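# Load syringe into pump, clamp it, lock pusher

## Task

Set up the syringe pump. Place the syringe in its cradle so its flange sits in the slot, then lower the clamp onto it. Move the pusher up to the plunger, as near as a locking position allows, without pressing the plunger in at all, and leave the pusher locked there. Any inward push of the plunger means failure. The pusher is held in toothed racks by two spring-loaded levers. Pinching their tabs toward each other releases it. Releasing them so their teeth drop into gaps in the racks locks it again.

## Robot and tools

Robot: two arms, left_arm and right_arm. The right arm ends in a five-finger right hand and the left arm in its mirror-image left hand. show_instructions returns the task's reference pages, including a picture of the left hand. It moves nothing.

Scene frame: the origin is level with the table top, midway between the nominal arm bases. +z points up, +x points out over the table, and left_arm is on the +y side. Image sides do not follow these names. Calibrated bases: left_arm at (+0.006, +0.401, 0) m, right_arm at (-0.025, -0.339, 0) m, each turned slightly about z. Printed positions and orientations can be off by a few centimetres.

Hand point: a point fixed to the palm, 0.05 m in front of it and 0.15 m out from the wrist face. Its +z runs along the straight fingers and +y comes out of the palm. On the right hand +x points away from the thumb; on the left hand +x points toward the thumb. Straight fingertips reach 0.06 to 0.07 m past the point. A bracket on the little-finger side of the wrist sticks out and can strike things. With the fingers level, the wrist may hang lower than the hand and touch the table first.

Row layout, used by both execute_actions and move: one flat list of 28 numbers covering both arms, each in [-1, 1]. The order is: left dx, dy, dz, rx, ry, rz; left little, ring, middle, index, thumb_bend, thumb_turn, force_limit, speed; then the same 14 for the right arm. The six pose numbers are offsets, not poses. They count from that arm's Hand target at the start of the action or move, along scene-frame axes. 1.0 equals 0.6 m of travel or 180 degrees of turn. rx, ry, rz form one rotation vector, turning about the Hand target position. All six zero asks the arm to hold its Hand target again.

Hand numbers are absolute targets. For each finger and for thumb_bend, +1 is straight and open and -1 is curled shut. For thumb_turn, +1 puts the thumb beside the palm and -1 puts it in front, opposite the fingers. force_limit runs from about 0 N at -1 to 10 N at +1 (15 N for the thumb motors). speed rises from near zero at -1 to full at +0.48 and above. Use about -0.94 or slower for gentle closing. There is no 'no change' value: to keep a hand as it is, repeat its last sent eight numbers. A grip closes around roughly 0.035 to 0.065 m, or a handle down to about 0.025 m.

execute_actions(actions, cameras): actions is a list of actions. Each action is up to 15 rows, one per 1/30 s step; a short action holds its last row. Every row in an action counts from that action's start pose, so repeating an offset keeps moving further. cameras lists names (cam_high, cam_low, cam_left_wrist, cam_right_wrist) or ["all"]. An empty actions list returns all images plus extra lines.

move(target, speed, blend, stop_force, zero, blocking, cameras): drives each hand point in a straight line toward the offset row in target. target can also be a list of up to 15 rows, all counted from the same starting Hand targets. speed is in m/s, from 0.002 to 3.6, default 0.25; turning is capped at twice that in rad/s. blend, in metres, rounds corners between listed targets; 0 stops at each one. stop_force (3 to 120 N) ends an arm's path when its wrist sensor feels that much push against the motion. Use it slowly, not while the hand turns, and leave it out when backing away from a contact. zero (default true) re-zeroes the sensor first. blocking=false returns early but cannot be combined with stop_force. Paths do not avoid obstacles. Steer around each arm's own base.

wait(seconds 0 to 10) lets time pass. stop brakes a running move. zoom_image(camera, region [x0, y0, x1, y1] in pixels, at most 504 by 504) enlarges part of the newest image. zero_wrist_force(arm) tares that arm's wrist sensor. finished_scene(scene 1) ends everything and cannot be undone.

Results: end_effector_position (m), end_effector_quat_wxyz and velocities are given in the scene frame. Hand target is the last commanded pose after clipping; orientation commands are clipped to 32 degrees from the measured one. A hand often settles short of its target; send the remaining distance as a new offset. The move: line reports done, off_target, moving, held or fault. limits=paced means a pose was clipped and limits=held means steps were withheld. hand_measured, hand_stopped_by (moving, target, force, stalled, fault) and hand_load_n list six values in motor order. Wrist force and Wrist torque are in the end effector's own axes; a third line gives the peak since the last reading. Joint torques include the arm's own weight.

Avoid: contact forces near 150 N or joint torques reaching their limits (wrist joints 24.3 N m). Either stops the arm for 10 s. The arms are stiff, so aiming even slightly past a firm surface can trip a fault. Do not let the arms or hands press on each other. Do not drop parts, let them fall off the table, or knock fixed or heavy objects. Avoid overloading fingers. Long strained holds heat the motors; at 85 °C the arm brakes for 30 to 60 s. Above all, never let the pusher press the plunger inward.

Each tool is called after "Call:" as name([rows], argument=value, ...), one row to a line, values as JSON.

Reference images:

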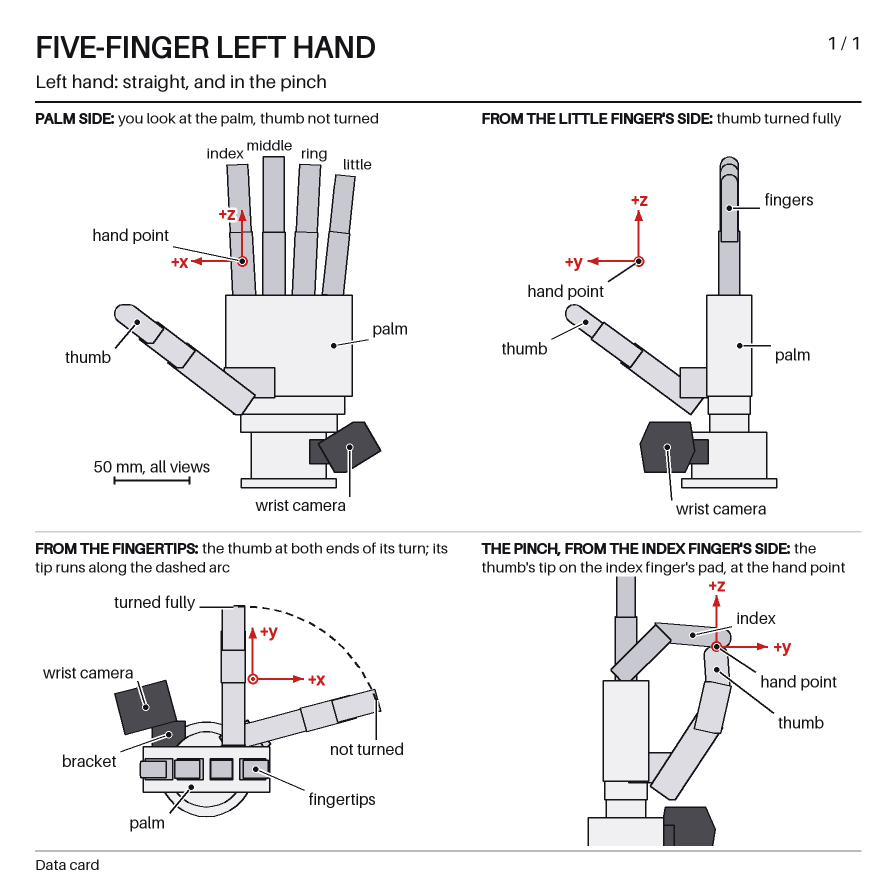

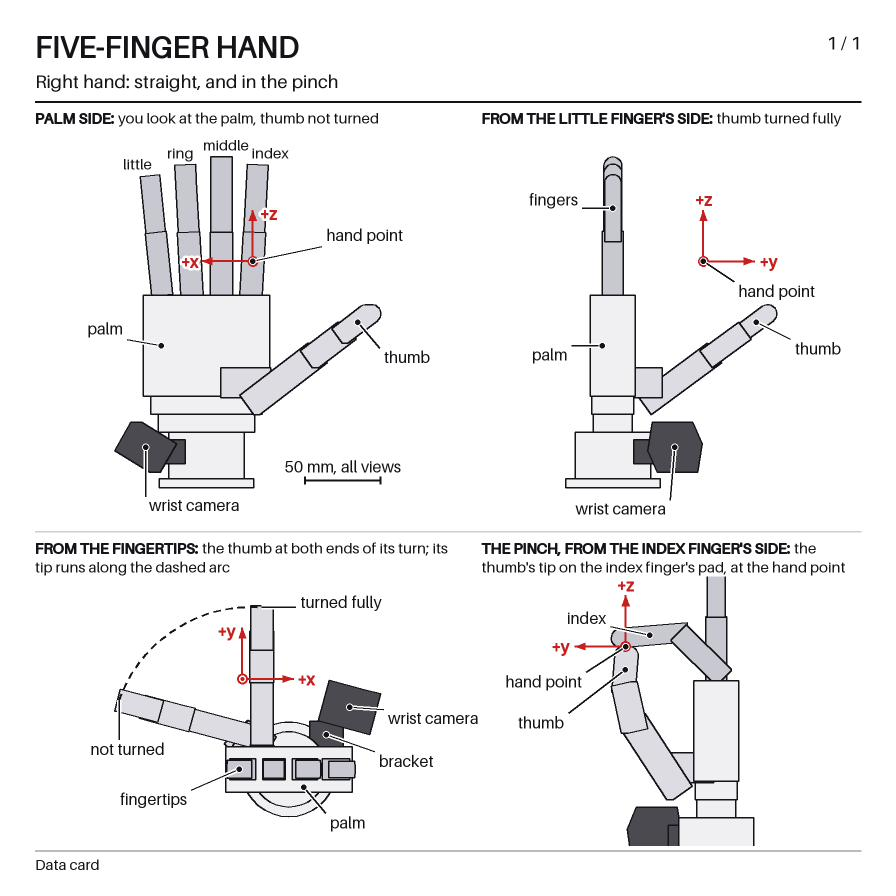

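## Session

Call:
execute_actions(actions=[])

Scene clock: 0.00 s.
left_arm: end_effector_position=(+0.4449, +0.0904, +0.1726) hand_measured=(+1.000, +1.000, +1.000, +1.000, +1.000, +1.000) hand_load_n=(-0.5, +0.0, +0.0, +0.0, +0.0, +0.0) hand_stopped_by=(target, target, target, target, target, target) hand_force_limit=0.00 hand_speed=-0.80 end_effector_quat_wxyz=(+0.097, -0.581, +0.804, +0.084) | right_arm: end_effector_position=(+0.4208, -0.5959, +0.3525) hand_measured=(+1.000, +1.000, +1.000, +1.000, +1.000, +1.000) hand_load_n=(+0.0, +0.0, +0.0, +0.0, +0.0, +0.0) hand_stopped_by=(target, target, target, target, target, target) hand_force_limit=0.00 hand_speed=-0.80 end_effector_quat_wxyz=(+0.086, +0.262, +0.956, -0.104)
Joint positions: left_arm=[2.757 -2.372 -0.878 1.63 -1.823 3.038] | right_arm=[-0.934 -1.297 1.168 1.437 1.639 -1.932]
Joint velocities: within noise
Joint torques (N m): no reading
Motor temperatures (°C): left_arm=[35 26 30 41 39 35] | right_arm=[28 27 30 32 38 37]
Wrist force (N): no reading
Wrist torque (N m): no reading
Wrist force, peak (N): no reading
Hand target: left_arm +0.4449, +0.0904, +0.1726; +0.097, -0.581, +0.804, +0.084 | right_arm +0.4208, -0.5959, +0.3525; +0.086, +0.262, +0.956, -0.104

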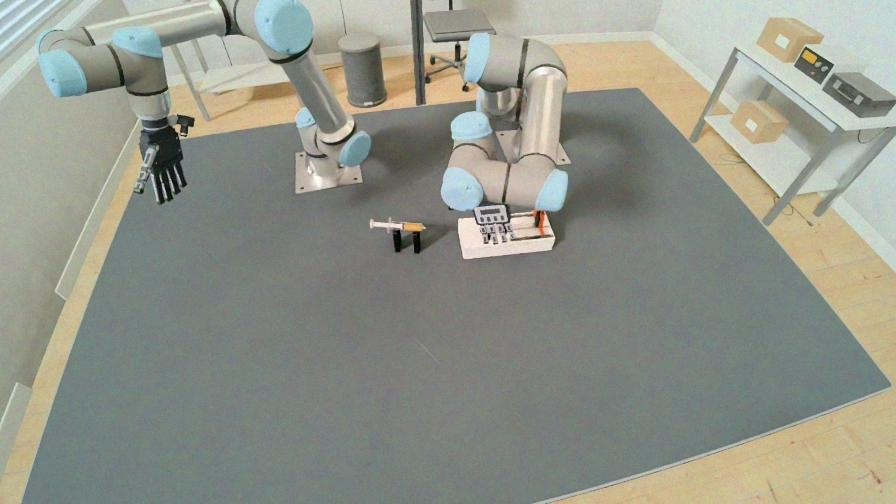

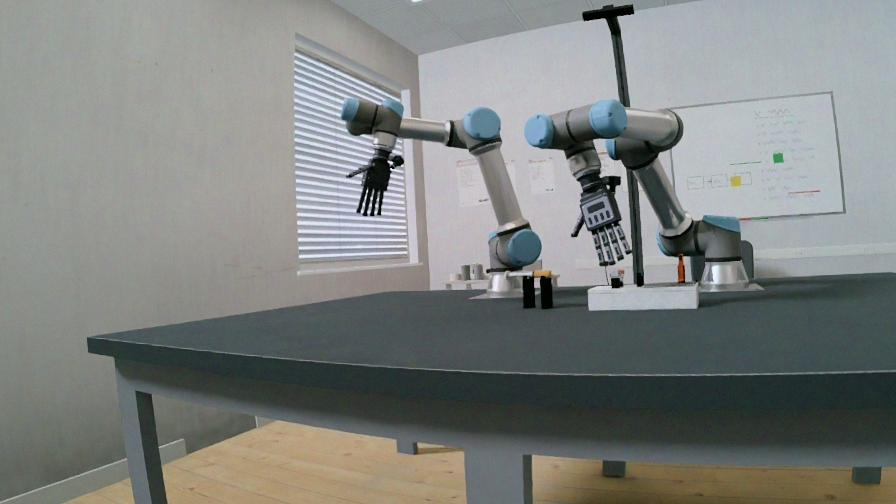

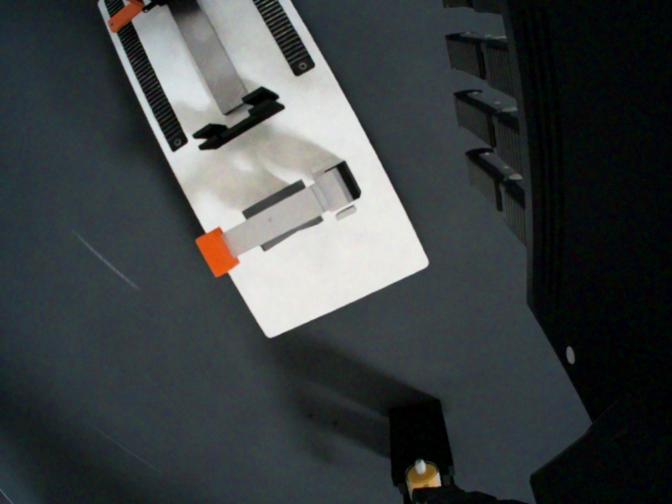

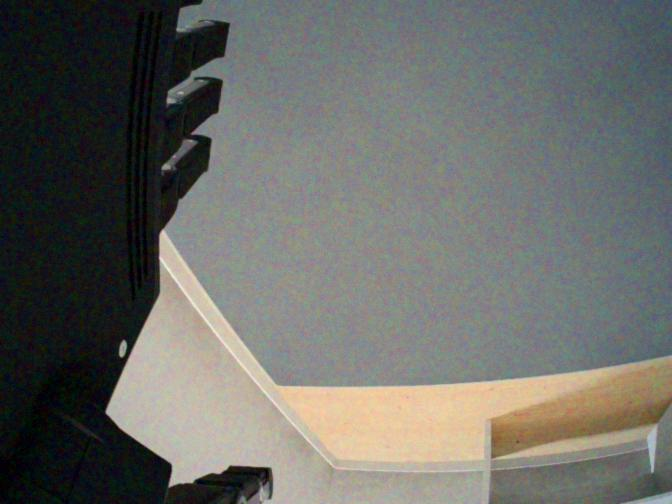

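Call:
zoom_image(camera="cam_high", region=[350, 190, 570, 270])

Call:
zoom_image(camera="cam_left_wrist", region=[80, 0, 500, 504])

Call:
zoom_image(camera="cam_low", region=[480, 190, 760, 330])

Scaled by 2.291 from the camera's 896x504 image, which has a finer 1280x720 frame.

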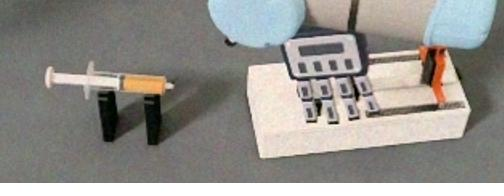

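Scaled by 1.000.

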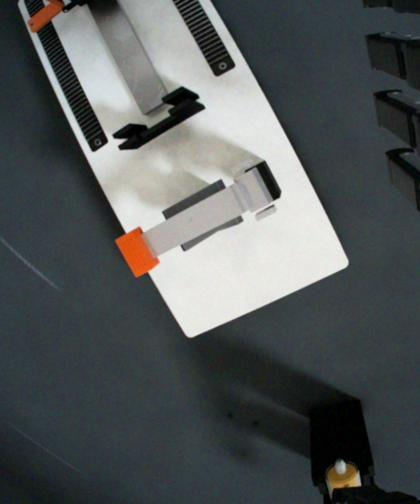

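Scaled by 1.800 from the camera's 896x504 image, which has a finer 1280x720 frame.

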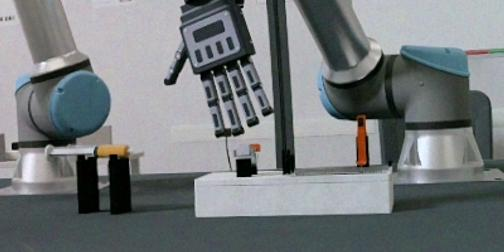

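Call:
move(target=[0, 0.08, 0.40, -0.0817, 0.0059, 0.1007, 1,1,1,1,1,1,0,-0.8, 0,0,0,0,0,0,1,1,1,1,1,1,0,-0.8], cameras=["all"])

Scene clock: 58.50 s.
left_arm: end_effector_position=(+0.4449, +0.1384, +0.4126) hand_measured=(+1.000, +1.000, +1.000, +1.000, +1.000, +1.000) hand_load_n=(+0.0, +0.0, +0.0, +0.0, +0.0, +0.0) hand_stopped_by=(target, target, target, target, target, target) hand_force_limit=0.00 hand_speed=-0.80 end_effector_quat_wxyz=(+0.000, +0.707, -0.707, +0.000) | right_arm: end_effector_position=(+0.4208, -0.5959, +0.3525) hand_measured=(+1.000, +1.000, +1.000, +1.000, +1.000, +1.000) hand_load_n=(+0.0, +0.0, +0.0, +0.0, +0.0, -0.5) hand_stopped_by=(target, target, target, target, target, target) hand_force_limit=0.00 hand_speed=-0.80 end_effector_quat_wxyz=(+0.086, +0.262, +0.956, -0.104)
Joint positions: left_arm=[2.984 -2.322 -0.316 1.066 -1.571 2.952] | right_arm=[-0.934 -1.297 1.168 1.437 1.639 -1.932]
Joint torques (N m): left_arm=[-7.55 37.63 27.58 -4.22 -1.35 -2.22] | right_arm=[0.97 -26.88 -17.35 2.17 0.17 0.01]
Wrist force (N): left_arm=[-0.1 -0.4 -0.1] | right_arm=[0.3 0.4 0.1]
Wrist torque (N m): left_arm=[-0.06 -0.04 0.01] | right_arm=[0.05 -0.03 0.04]
Wrist force, peak (N): left_arm=[-0.8 -0.2 -1.3] | right_arm=[-0.1 0.7 -0.5]
Hand target: left_arm +0.4449, +0.1384, +0.4126; +0.000, +0.707, -0.707, +0.000 | right_arm +0.4208, -0.5959, +0.3525; +0.086, +0.262, +0.956, -0.104
Off the commanded pose: left_arm 0.000 m, 0 deg | right_arm 0.000 m, 0 deg.
move: done

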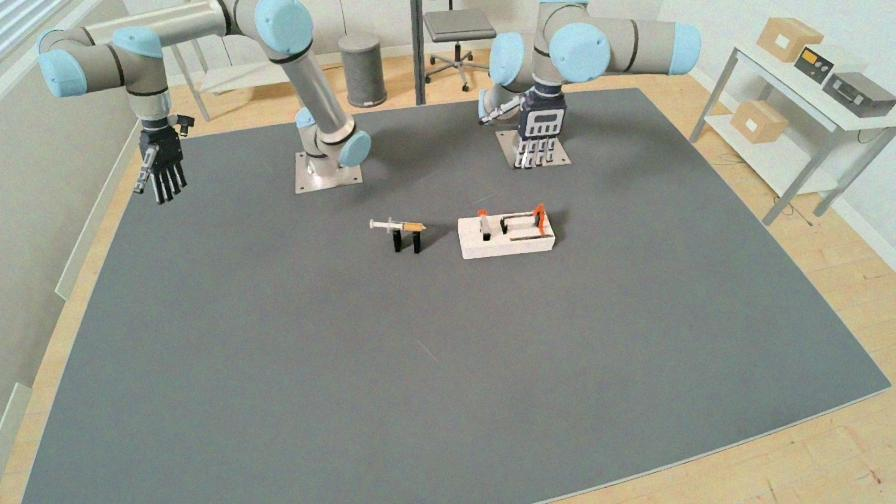

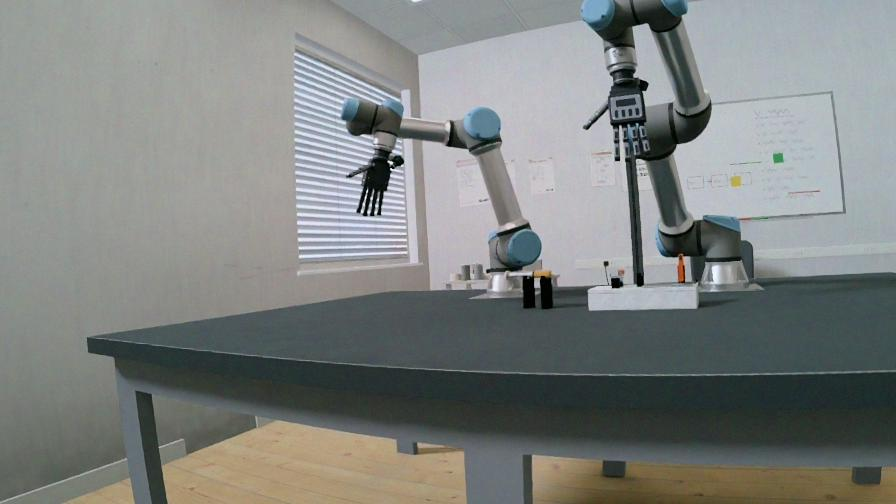

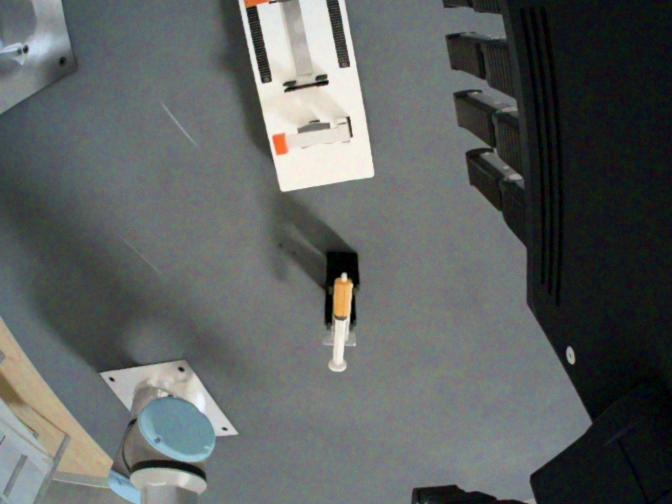

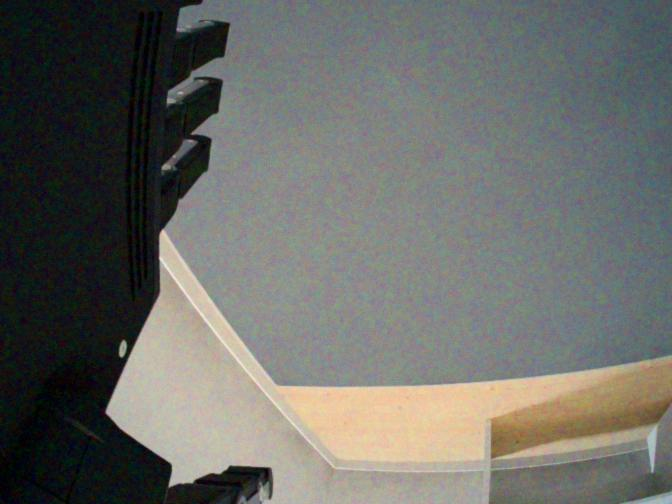

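Call:
zoom_image(camera="cam_left_wrist", region=[220, 0, 400, 200])

Call:
zoom_image(camera="cam_left_wrist", region=[280, 230, 400, 380])

Call:
zoom_image(camera="cam_high", region=[440, 190, 570, 270])

Call:
zoom_image(camera="cam_low", region=[500, 245, 720, 325])

Scaled by 2.520 from the camera's 672x504 image, which has a finer 960x720 frame.

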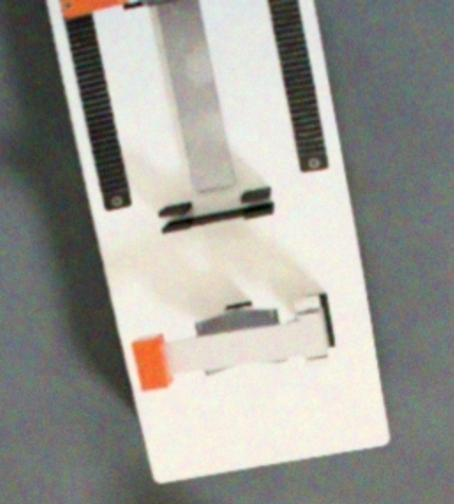

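Scaled by 3.360 from the camera's 672x504 image, which has a finer 960x720 frame.

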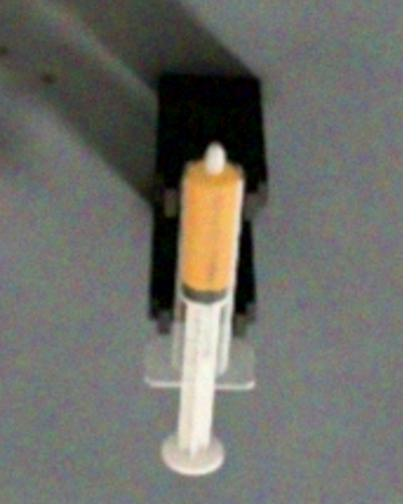

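Scaled by 3.877 from the camera's 896x504 image, which has a finer 1280x720 frame.

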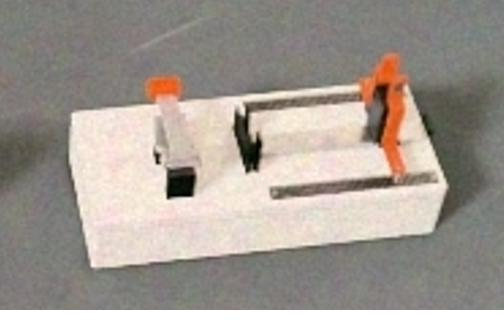

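Scaled by 2.291 from the camera's 896x504 image, which has a finer 1280x720 frame.

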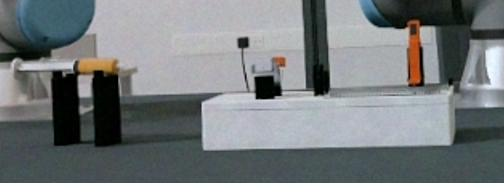

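Call:
move(target=[0, 0.1667, 0, 0,0,0, 1,1,1,1,1,1,0,-0.8, 0,0,0,0,0,0,1,1,1,1,1,1,0,-0.8], cameras=["cam_left_wrist"])

Call:
zoom_image(camera="cam_left_wrist", region=[180, 100, 400, 350])

Scene clock: 82.00 s.
left_arm: end_effector_position=(+0.4449, +0.2383, +0.4126) hand_measured=(+1.000, +1.000, +1.000, +1.000, +1.000, +1.000) hand_load_n=(+0.0, +0.0, +0.0, +0.0, +0.0, +0.0) hand_stopped_by=(target, target, target, target, target, target) hand_force_limit=0.00 hand_speed=-0.80 end_effector_quat_wxyz=(+0.000, +0.707, -0.707, +0.000) | right_arm: end_effector_position=(+0.4208, -0.5959, +0.3525) hand_measured=(+1.000, +1.000, +1.000, +1.000, +1.000, +1.000) hand_load_n=(+0.0, +0.0, +0.0, +0.0, +0.0, +0.0) hand_stopped_by=(target, target, target, target, target, target) hand_force_limit=0.00 hand_speed=-0.80 end_effector_quat_wxyz=(+0.086, +0.262, +0.956, -0.104)
Joint positions: left_arm=[3.177 -2.154 -0.608 1.191 -1.571 3.146] | right_arm=[-0.934 -1.297 1.168 1.437 1.639 -1.932]
Joint torques (N m): left_arm=[8.73 53.26 6.24 -0.22 1.47 2.05] | right_arm=[0.79 -27.29 -16.97 2.15 0.21 0.14]
Wrist force (N): left_arm=[0.2 -0.3 -0.1] | right_arm=[0.1 0.6 0.0]
Wrist torque (N m): left_arm=[-0.02 -0.07 -0.06] | right_arm=[0.10 0.01 0.02]
Wrist force, peak (N): left_arm=[1.3 -0.3 0.1] | right_arm=[0.1 0.9 -0.2]
Hand target: left_arm +0.4449, +0.2384, +0.4126; +0.000, +0.707, -0.707, +0.000 | right_arm +0.4208, -0.5959, +0.3525; +0.086, +0.262, +0.956, -0.104
Off the commanded pose: left_arm 0.000 m, 0 deg | right_arm 0.000 m, 0 deg.
move: done
Images, in order (width x height): cam_left_wrist 672x504.

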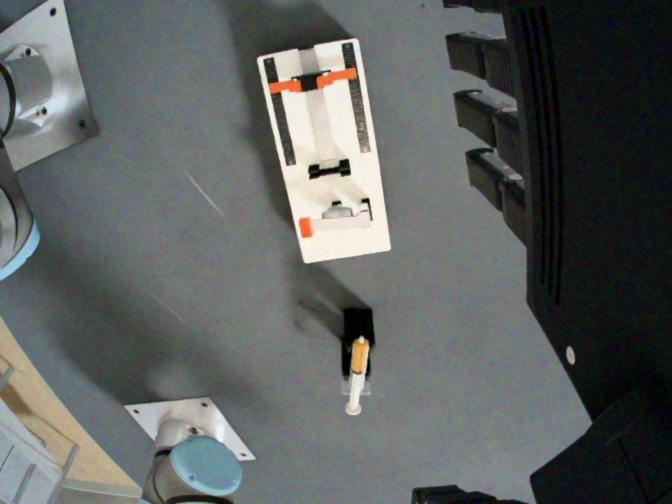

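Scaled by 2.016 from the camera's 672x504 image, which has a finer 960x720 frame.

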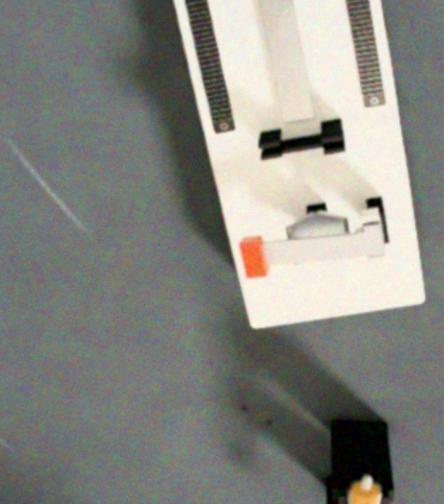

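Call:
move(target=[-0.25, 0, -0.25, 0,-0.25,0, 1,1,1,1,1,1,0,-0.8, 0,0,0,0,0,0,1,1,1,1,1,1,0,-0.8], cameras=["all"])

Call:
zoom_image(camera="cam_left_wrist", region=[100, 100, 500, 400])

Scene clock: 226.57 s.
left_arm: end_effector_position=(+0.2950, +0.2384, +0.2626) hand_measured=(+1.000, +1.000, +1.000, +1.000, +1.000, +1.000) hand_load_n=(+0.0, +0.0, +0.0, +0.0, +0.0, +0.0) hand_stopped_by=(target, target, target, target, target, target) hand_force_limit=0.00 hand_speed=-0.80 end_effector_quat_wxyz=(-0.271, +0.653, -0.654, +0.270) | right_arm: end_effector_position=(+0.4208, -0.5959, +0.3525) hand_measured=(+1.000, +1.000, +1.000, +1.000, +1.000, +1.000) hand_load_n=(+0.0, +0.0, +0.0, +0.0, +0.0, +0.0) hand_stopped_by=(target, target, target, target, target, target) hand_force_limit=0.00 hand_speed=-0.80 end_effector_quat_wxyz=(+0.086, +0.262, +0.956, -0.104)
Joint positions: left_arm=[3.184 -1.163 -1.979 2.356 -1.564 3.15] | right_arm=[-0.934 -1.297 1.168 1.437 1.639 -1.932]
Joint torques (N m): left_arm=[8.11 14.45 7.49 1.44 1.54 2.15] | right_arm=[0.06 -26.85 -17.62 2.28 0.17 0.07]
Wrist force (N): left_arm=[0.2 -0.7 0.5] | right_arm=[0.1 0.3 -0.2]
Wrist torque (N m): left_arm=[-0.08 0.06 0.13] | right_arm=[0.05 0.01 0.02]
Wrist force, peak (N): left_arm=[0.1 -1.2 0.7] | right_arm=[-0.2 0.8 0.3]
Hand target: left_arm +0.2949, +0.2384, +0.2626; -0.271, +0.653, -0.654, +0.270 | right_arm +0.4208, -0.5959, +0.3525; +0.086, +0.262, +0.956, -0.104
Off the commanded pose: left_arm 0.000 m, 0 deg | right_arm 0.000 m, 0 deg.
move: done

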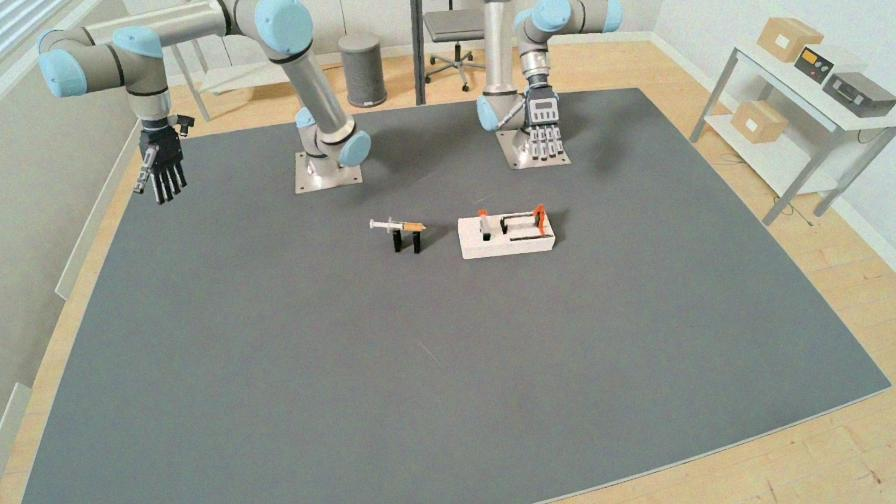

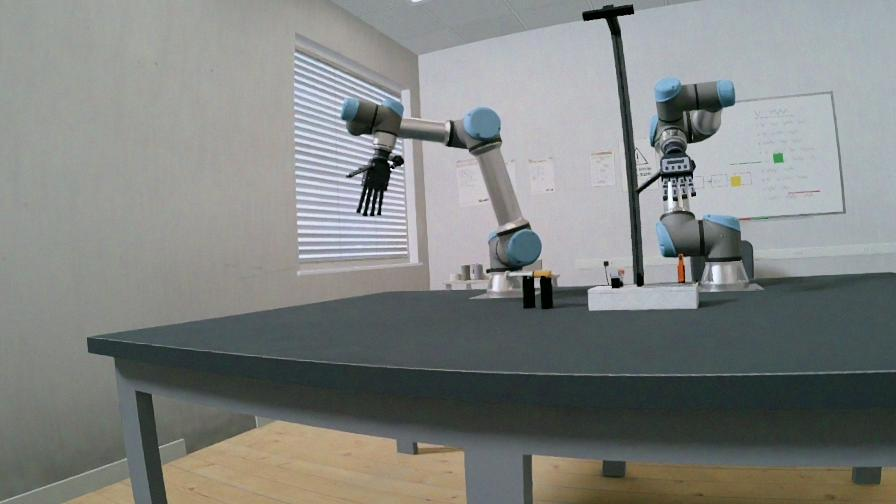

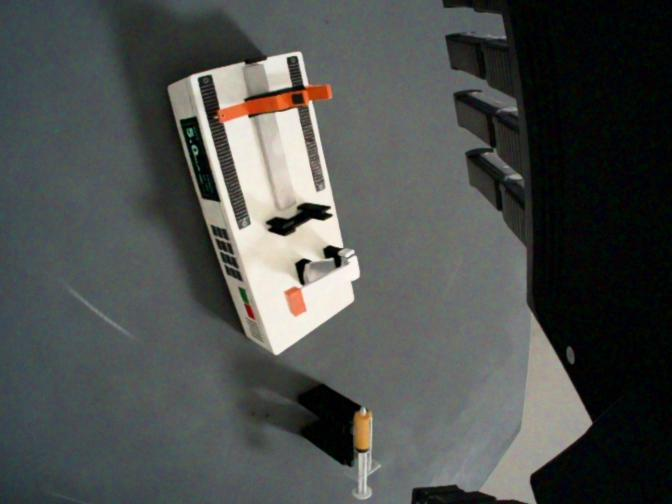

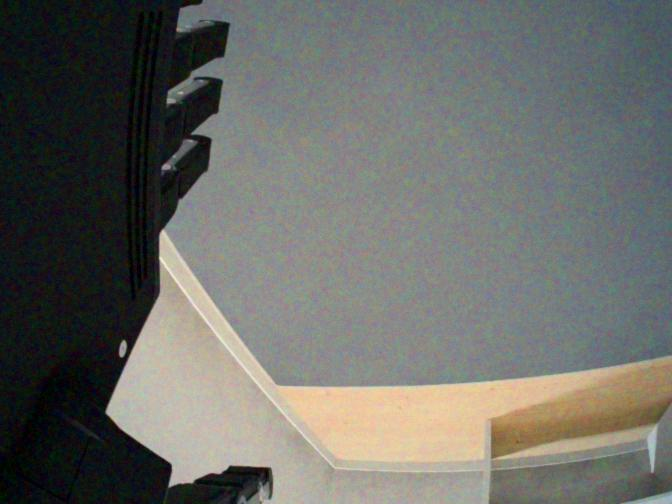

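Scaled by 1.260 from the camera's 672x504 image, which has a finer 960x720 frame.

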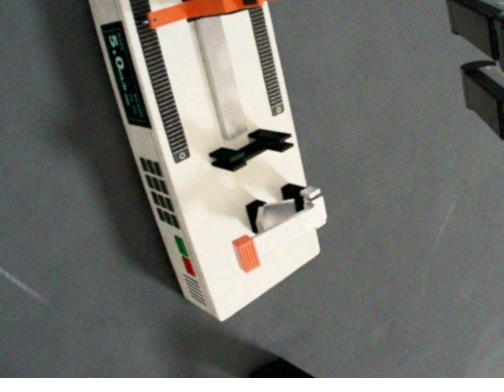

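Call:
zoom_image(camera="cam_left_wrist", region=[240, 190, 380, 330])

Call:
zoom_image(camera="cam_left_wrist", region=[190, 40, 350, 180])

Call:
zoom_image(camera="cam_left_wrist", region=[290, 370, 420, 504])

Scaled by 3.600 from the camera's 672x504 image, which has a finer 960x720 frame.

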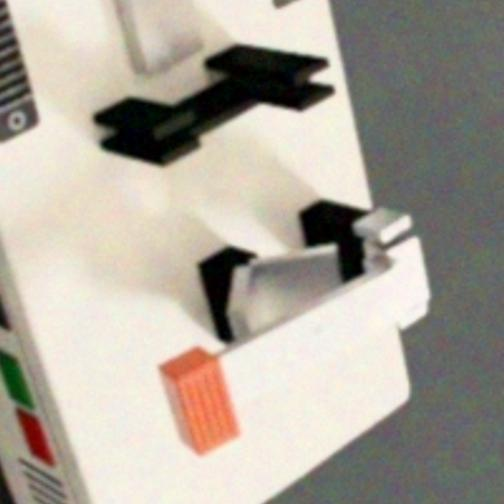

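Scaled by 3.150 from the camera's 672x504 image, which has a finer 960x720 frame.

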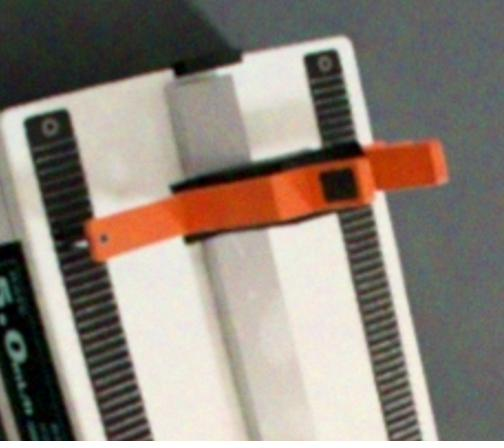

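Scaled by 3.761 from the camera's 672x504 image, which has a finer 960x720 frame.

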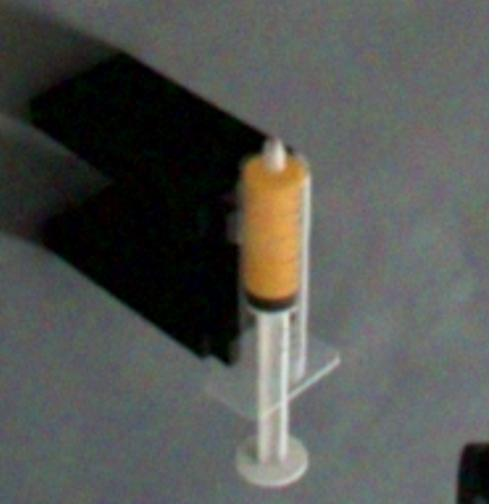

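Call:
move(target=[0.05, 0.13, -0.12, 0,0,0, 1,1,1,1,1,1,0,-0.8, 0,0,0,0,0,0,1,1,1,1,1,1,0,-0.8], cameras=["cam_left_wrist"])

Call:
zoom_image(camera="cam_left_wrist", region=[150, 50, 400, 300])

Scene clock: 247.73 s.
left_arm: end_effector_position=(+0.3250, +0.3164, +0.1906) hand_measured=(+1.000, +1.000, +1.000, +1.000, +1.000, +1.000) hand_load_n=(+0.0, +0.0, +0.0, +0.0, +0.0, +0.0) hand_stopped_by=(target, target, target, target, target, target) hand_force_limit=0.00 hand_speed=-0.80 end_effector_quat_wxyz=(-0.271, +0.653, -0.654, +0.270) | right_arm: end_effector_position=(+0.4208, -0.5959, +0.3525) hand_measured=(+1.000, +1.000, +1.000, +1.000, +1.000, +1.000) hand_load_n=(+0.0, +0.0, +0.0, +0.0, -0.5, +0.0) hand_stopped_by=(target, target, target, target, target, target) hand_force_limit=0.00 hand_speed=-0.80 end_effector_quat_wxyz=(+0.086, +0.262, +0.956, -0.104)
Joint positions: left_arm=[3.657 -1.153 -2.18 2.487 -1.236 3.498] | right_arm=[-0.934 -1.297 1.168 1.437 1.639 -1.932]
Joint torques (N m): left_arm=[9.53 -9.1 8.36 -1.59 1.88 2.2] | right_arm=[0.79 -27.16 -16.74 2.35 0.08 0.07]
Wrist force (N): left_arm=[0.2 -0.7 0.5] | right_arm=[0.2 0.3 -0.1]
Wrist torque (N m): left_arm=[-0.09 0.05 0.11] | right_arm=[0.06 -0.02 0.03]
Wrist force, peak (N): left_arm=[-0.7 -0.7 1.2] | right_arm=[-0.6 0.8 0.1]
Hand target: left_arm +0.3249, +0.3164, +0.1906; -0.271, +0.653, -0.654, +0.270 | right_arm +0.4208, -0.5959, +0.3525; +0.086, +0.262, +0.956, -0.104
Off the commanded pose: left_arm 0.000 m, 0 deg | right_arm 0.000 m, 0 deg.
move: done
Images, in order (width x height): cam_left_wrist 672x504.

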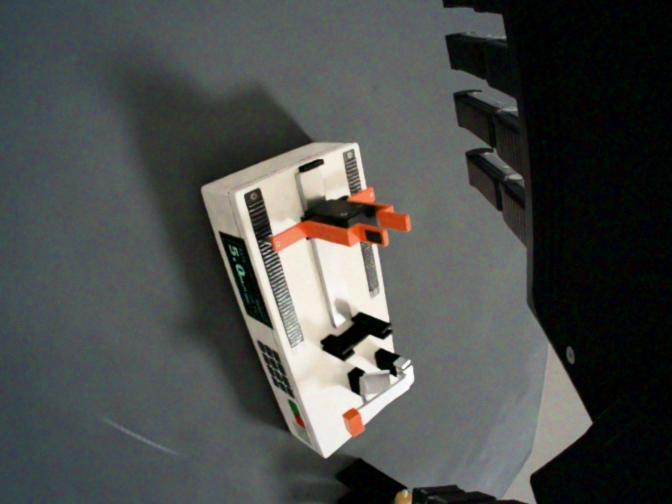

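Scaled by 2.016 from the camera's 672x504 image, which has a finer 960x720 frame.

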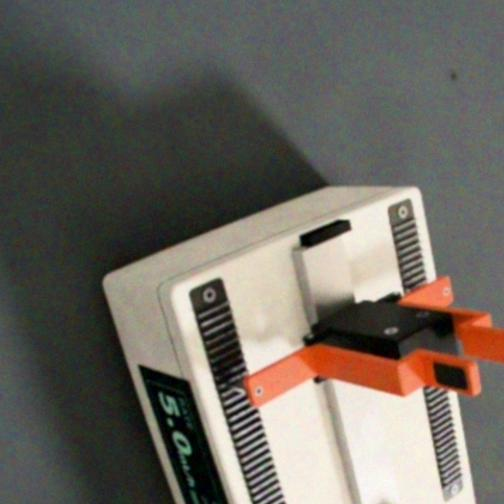

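Call:
wait(seconds=0.1, cameras=["cam_low", "cam_high"])

Call:
zoom_image(camera="cam_low", region=[495, 255, 575, 320])

Call:
zoom_image(camera="cam_low", region=[580, 240, 710, 320])

Call:
zoom_image(camera="cam_high", region=[360, 200, 440, 260])

Scene clock: 296.67 s.
left_arm: end_effector_position=(+0.3249, +0.3164, +0.1906) hand_measured=(+1.000, +1.000, +1.000, +1.000, +1.000, +1.000) hand_load_n=(-0.5, +0.0, +0.0, +0.0, +0.0, -0.5) hand_stopped_by=(target, target, target, target, target, target) hand_force_limit=0.00 hand_speed=-0.80 end_effector_quat_wxyz=(-0.271, +0.653, -0.654, +0.270) | right_arm: end_effector_position=(+0.4208, -0.5959, +0.3525) hand_measured=(+1.000, +1.000, +1.000, +1.000, +1.000, +1.000) hand_load_n=(+0.0, +0.0, +0.0, +0.0, +0.0, +0.0) hand_stopped_by=(target, target, target, target, target, target) hand_force_limit=0.00 hand_speed=-0.80 end_effector_quat_wxyz=(+0.086, +0.262, +0.956, -0.104)
Joint positions: left_arm=[3.658 -1.153 -2.18 2.487 -1.236 3.498] | right_arm=[-0.934 -1.297 1.168 1.437 1.639 -1.932]
Joint torques (N m): left_arm=[8.59 -9.01 8.16 -2.84 1.69 2.19] | right_arm=[1.1 -27.17 -17.39 2.32 0.13 0.04]
Wrist force (N): left_arm=[0.2 -0.8 0.5] | right_arm=[-0.4 0.5 0.1]
Wrist torque (N m): left_arm=[-0.10 0.07 0.12] | right_arm=[0.07 0.06 0.00]
Wrist force, peak (N): left_arm=[0.2 -1.1 0.6] | right_arm=[-0.7 0.5 0.1]
Hand target: left_arm +0.3249, +0.3164, +0.1906; -0.271, +0.653, -0.654, +0.270 | right_arm +0.4208, -0.5959, +0.3525; +0.086, +0.262, +0.956, -0.104
Off the commanded pose: left_arm 0.000 m, 0 deg | right_arm 0.000 m, 0 deg.
wait: 0.10 s; at rest from the start
Images, in order (width x height): cam_high 896x504, cam_low 896x504.

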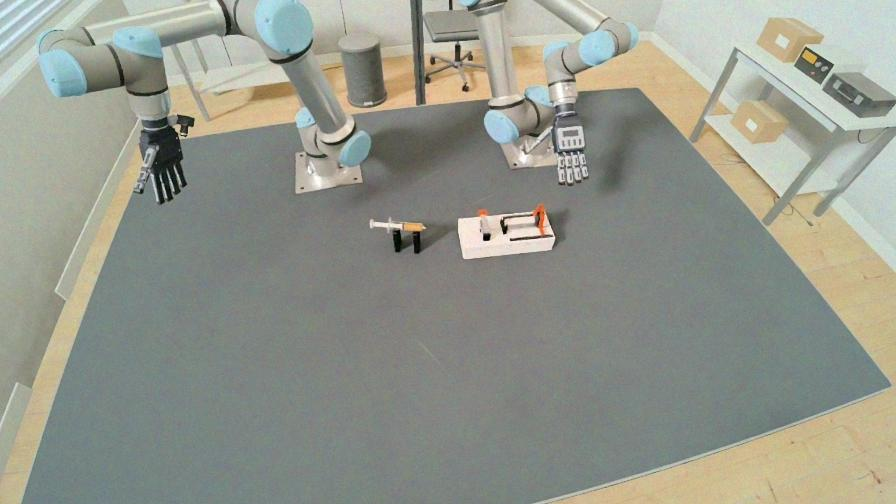

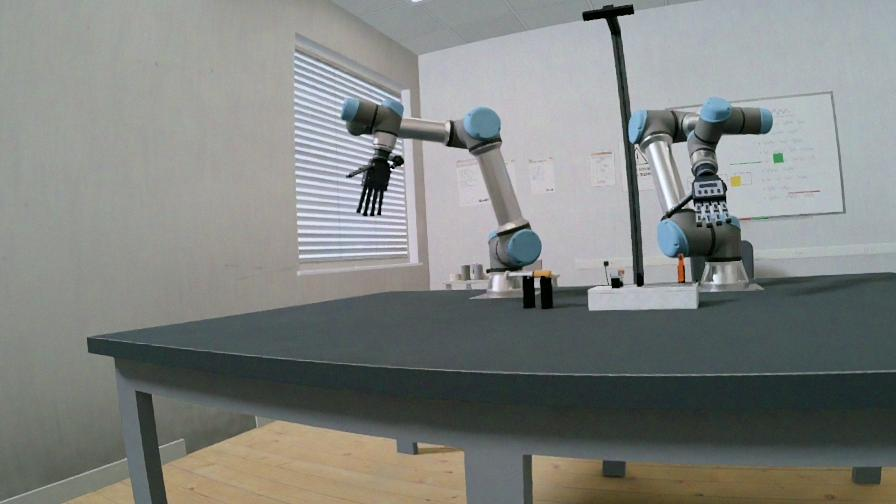

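Scaled by 6.300 from the camera's 896x504 image, which has a finer 1280x720 frame.

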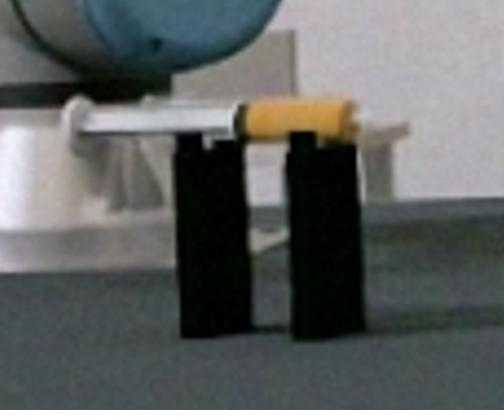

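Scaled by 3.877 from the camera's 896x504 image, which has a finer 1280x720 frame.

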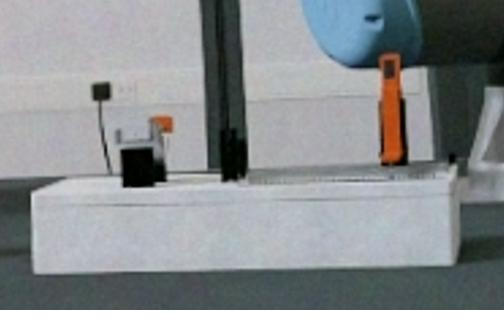

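Scaled by 6.300 from the camera's 896x504 image, which has a finer 1280x720 frame.

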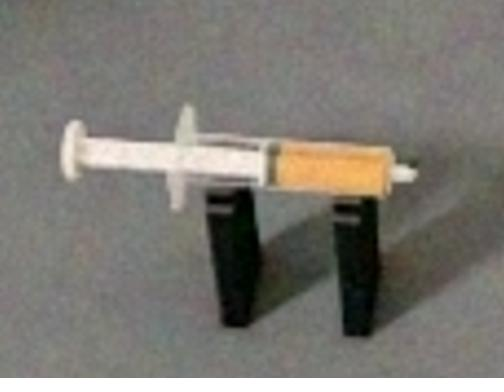

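Call:
move(target=[0,0,0,0,0,0, 1,1,1,1,1,1,0,-0.8, 0,0.5,0,-0.0435,0.2171,-0.3448,1,1,1,1,1,1,0,-0.8], cameras=["all"])

Scene clock: 425.80 s.
left_arm: end_effector_position=(+0.3249, +0.3164, +0.1906) hand_measured=(+1.000, +1.000, +1.000, +1.000, +1.000, +1.000) hand_load_n=(+0.0, +0.0, +0.0, +0.0, +0.0, +0.0) hand_stopped_by=(target, target, target, target, target, target) hand_force_limit=0.00 hand_speed=-0.80 end_effector_quat_wxyz=(-0.271, +0.653, -0.654, +0.270) | right_arm: end_effector_position=(+0.4208, -0.2959, +0.3525) hand_measured=(+1.000, +1.000, +1.000, +1.000, +1.000, +1.000) hand_load_n=(+0.0, +0.0, +0.0, +0.0, +0.0, +0.0) hand_stopped_by=(target, target, target, target, target, target) hand_force_limit=0.00 hand_speed=-0.80 end_effector_quat_wxyz=(-0.271, +0.653, +0.653, -0.271)
Joint positions: left_arm=[3.658 -1.153 -2.18 2.487 -1.236 3.498] | right_arm=[-0.151 -0.947 0.961 2.339 1.644 -0.073]
Joint torques (N m): left_arm=[8.9 9.92 8.78 -2.79 1.71 2.13] | right_arm=[11.83 -27.37 -25.19 6.3 -1.73 2.18]
Wrist force (N): left_arm=[-0.2 -0.9 0.6] | right_arm=[-0.7 1.1 -0.6]
Wrist torque (N m): left_arm=[-0.12 0.11 0.09] | right_arm=[0.28 0.15 -0.09]
Wrist force, peak (N): left_arm=[0.2 -1.1 0.7] | right_arm=[-0.5 1.4 -1.1]
Hand target: left_arm +0.3249, +0.3164, +0.1906; -0.271, +0.653, -0.654, +0.270 | right_arm +0.4208, -0.2959, +0.3525; -0.271, +0.653, +0.653, -0.271
Off the commanded pose: left_arm 0.000 m, 0 deg | right_arm 0.000 m, 0 deg.
move: done

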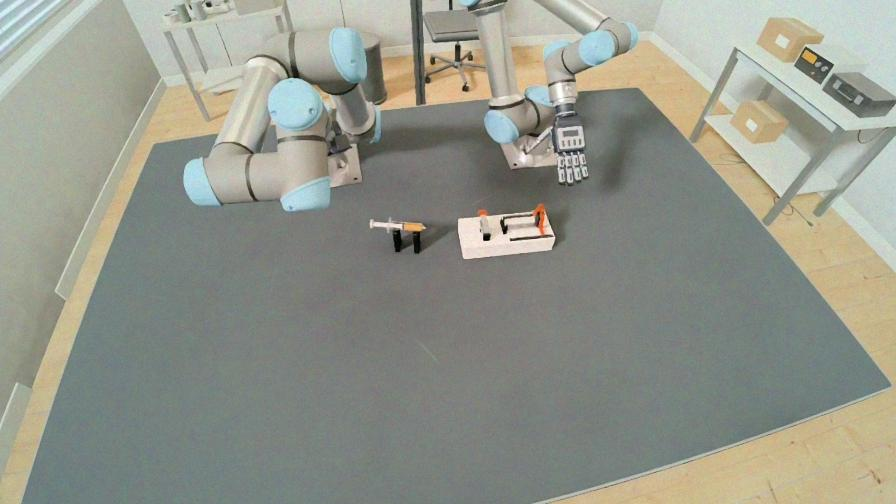

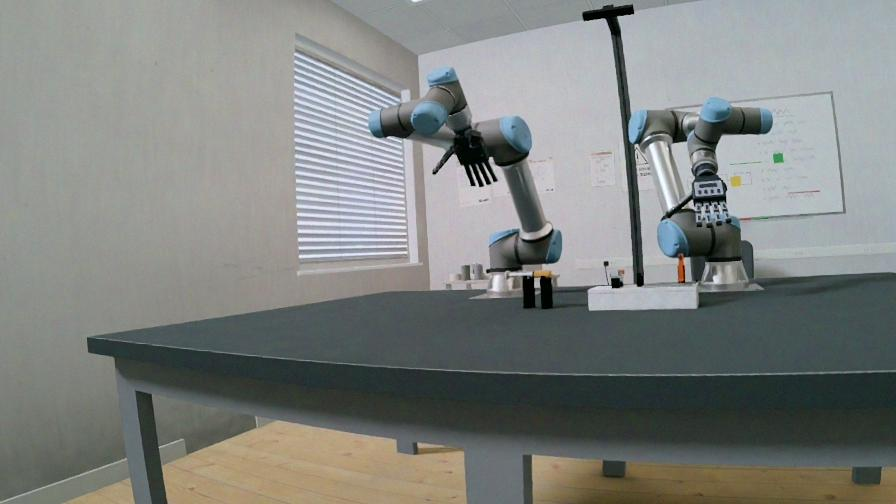

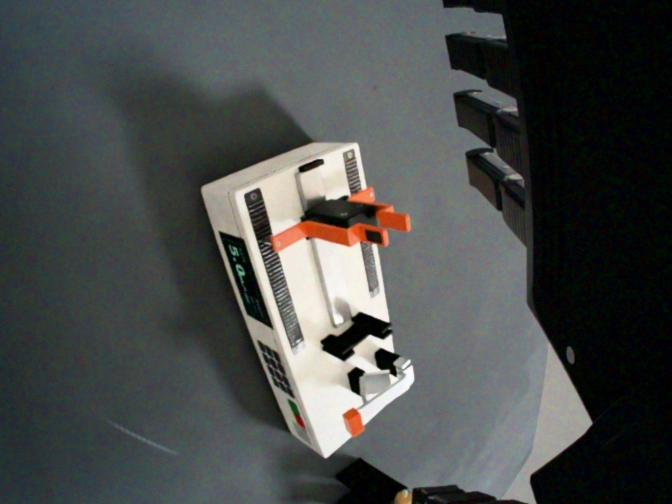

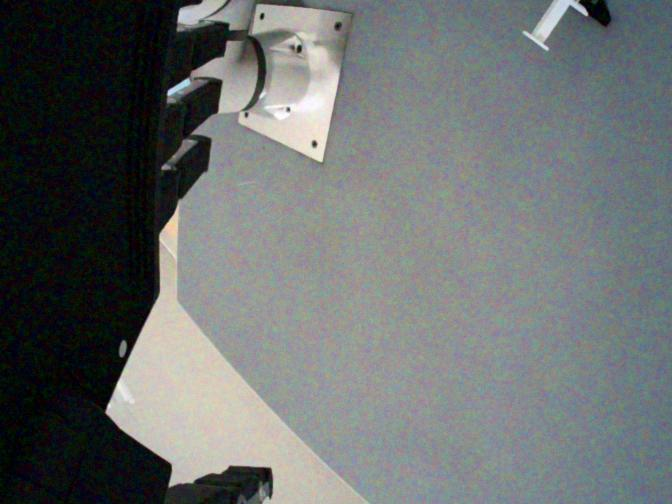

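Call:
move(target=[0,0,0,0,0,0, 1,1,1,1,1,1,0,-0.8, 0,0.2833,-0.1333,0,0,0,-1,-1,0,0,0.6,-1,0,0], cameras=["cam_right_wrist","cam_low"])

Scene clock: 438.33 s.
left_arm: end_effector_position=(+0.3249, +0.3164, +0.1906) hand_measured=(+1.000, +1.000, +1.000, +1.000, +1.000, +1.000) hand_load_n=(+0.0, +0.0, +0.0, +0.0, +0.0, +0.0) hand_stopped_by=(target, target, target, target, target, target) hand_force_limit=0.00 hand_speed=-0.80 end_effector_quat_wxyz=(-0.271, +0.653, -0.654, +0.270) | right_arm: end_effector_position=(+0.4208, -0.1259, +0.2726) hand_measured=(-1.000, -1.000, +0.000, +0.000, +0.600, -1.000) hand_load_n=(+0.0, +0.0, +0.0, +0.0, +0.0, +0.0) hand_stopped_by=(target, target, target, target, target, target) hand_force_limit=0.00 hand_speed=0.00 end_effector_quat_wxyz=(-0.271, +0.653, +0.653, -0.271)
Joint positions: left_arm=[3.658 -1.153 -2.18 2.487 -1.236 3.498] | right_arm=[0.136 -0.797 0.912 2.234 1.441 0.131]
Joint torques (N m): left_arm=[8.34 11.73 8.12 -2.69 1.69 2.08] | right_arm=[11.63 -35.47 -25.41 5.93 -1.94 1.65]
Wrist force (N): left_arm=[0.4 -0.8 0.7] | right_arm=[-0.5 0.9 -0.6]
Wrist torque (N m): left_arm=[-0.12 0.03 0.12] | right_arm=[0.27 0.10 -0.10]
Wrist force, peak (N): left_arm=[0.1 -1.1 0.5] | right_arm=[-1.9 0.5 -1.4]
Hand target: left_arm +0.3249, +0.3164, +0.1906; -0.271, +0.653, -0.654, +0.270 | right_arm +0.4208, -0.1259, +0.2726; -0.271, +0.653, +0.653, -0.271
Off the commanded pose: left_arm 0.000 m, 0 deg | right_arm 0.000 m, 0 deg.
move: done
Images, in order (width x height): cam_low 896x504, cam_right_wrist 672x504.

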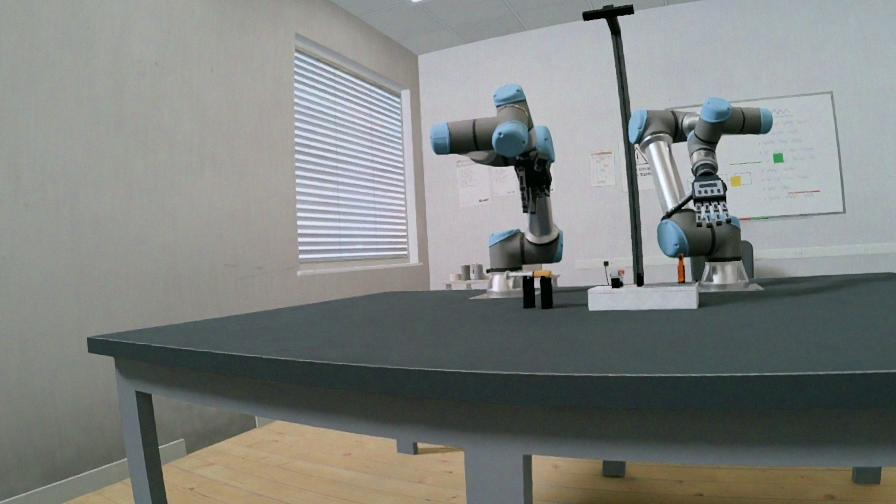

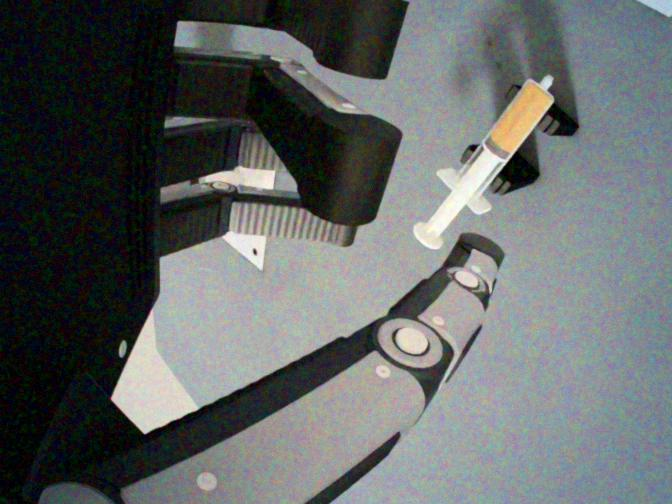

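Call:
zoom_image(camera="cam_right_wrist", region=[400, 50, 600, 260])

Scaled by 2.400 from the camera's 672x504 image, which has a finer 960x720 frame.

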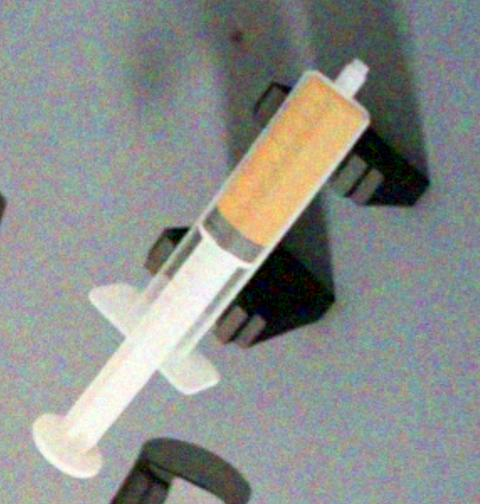

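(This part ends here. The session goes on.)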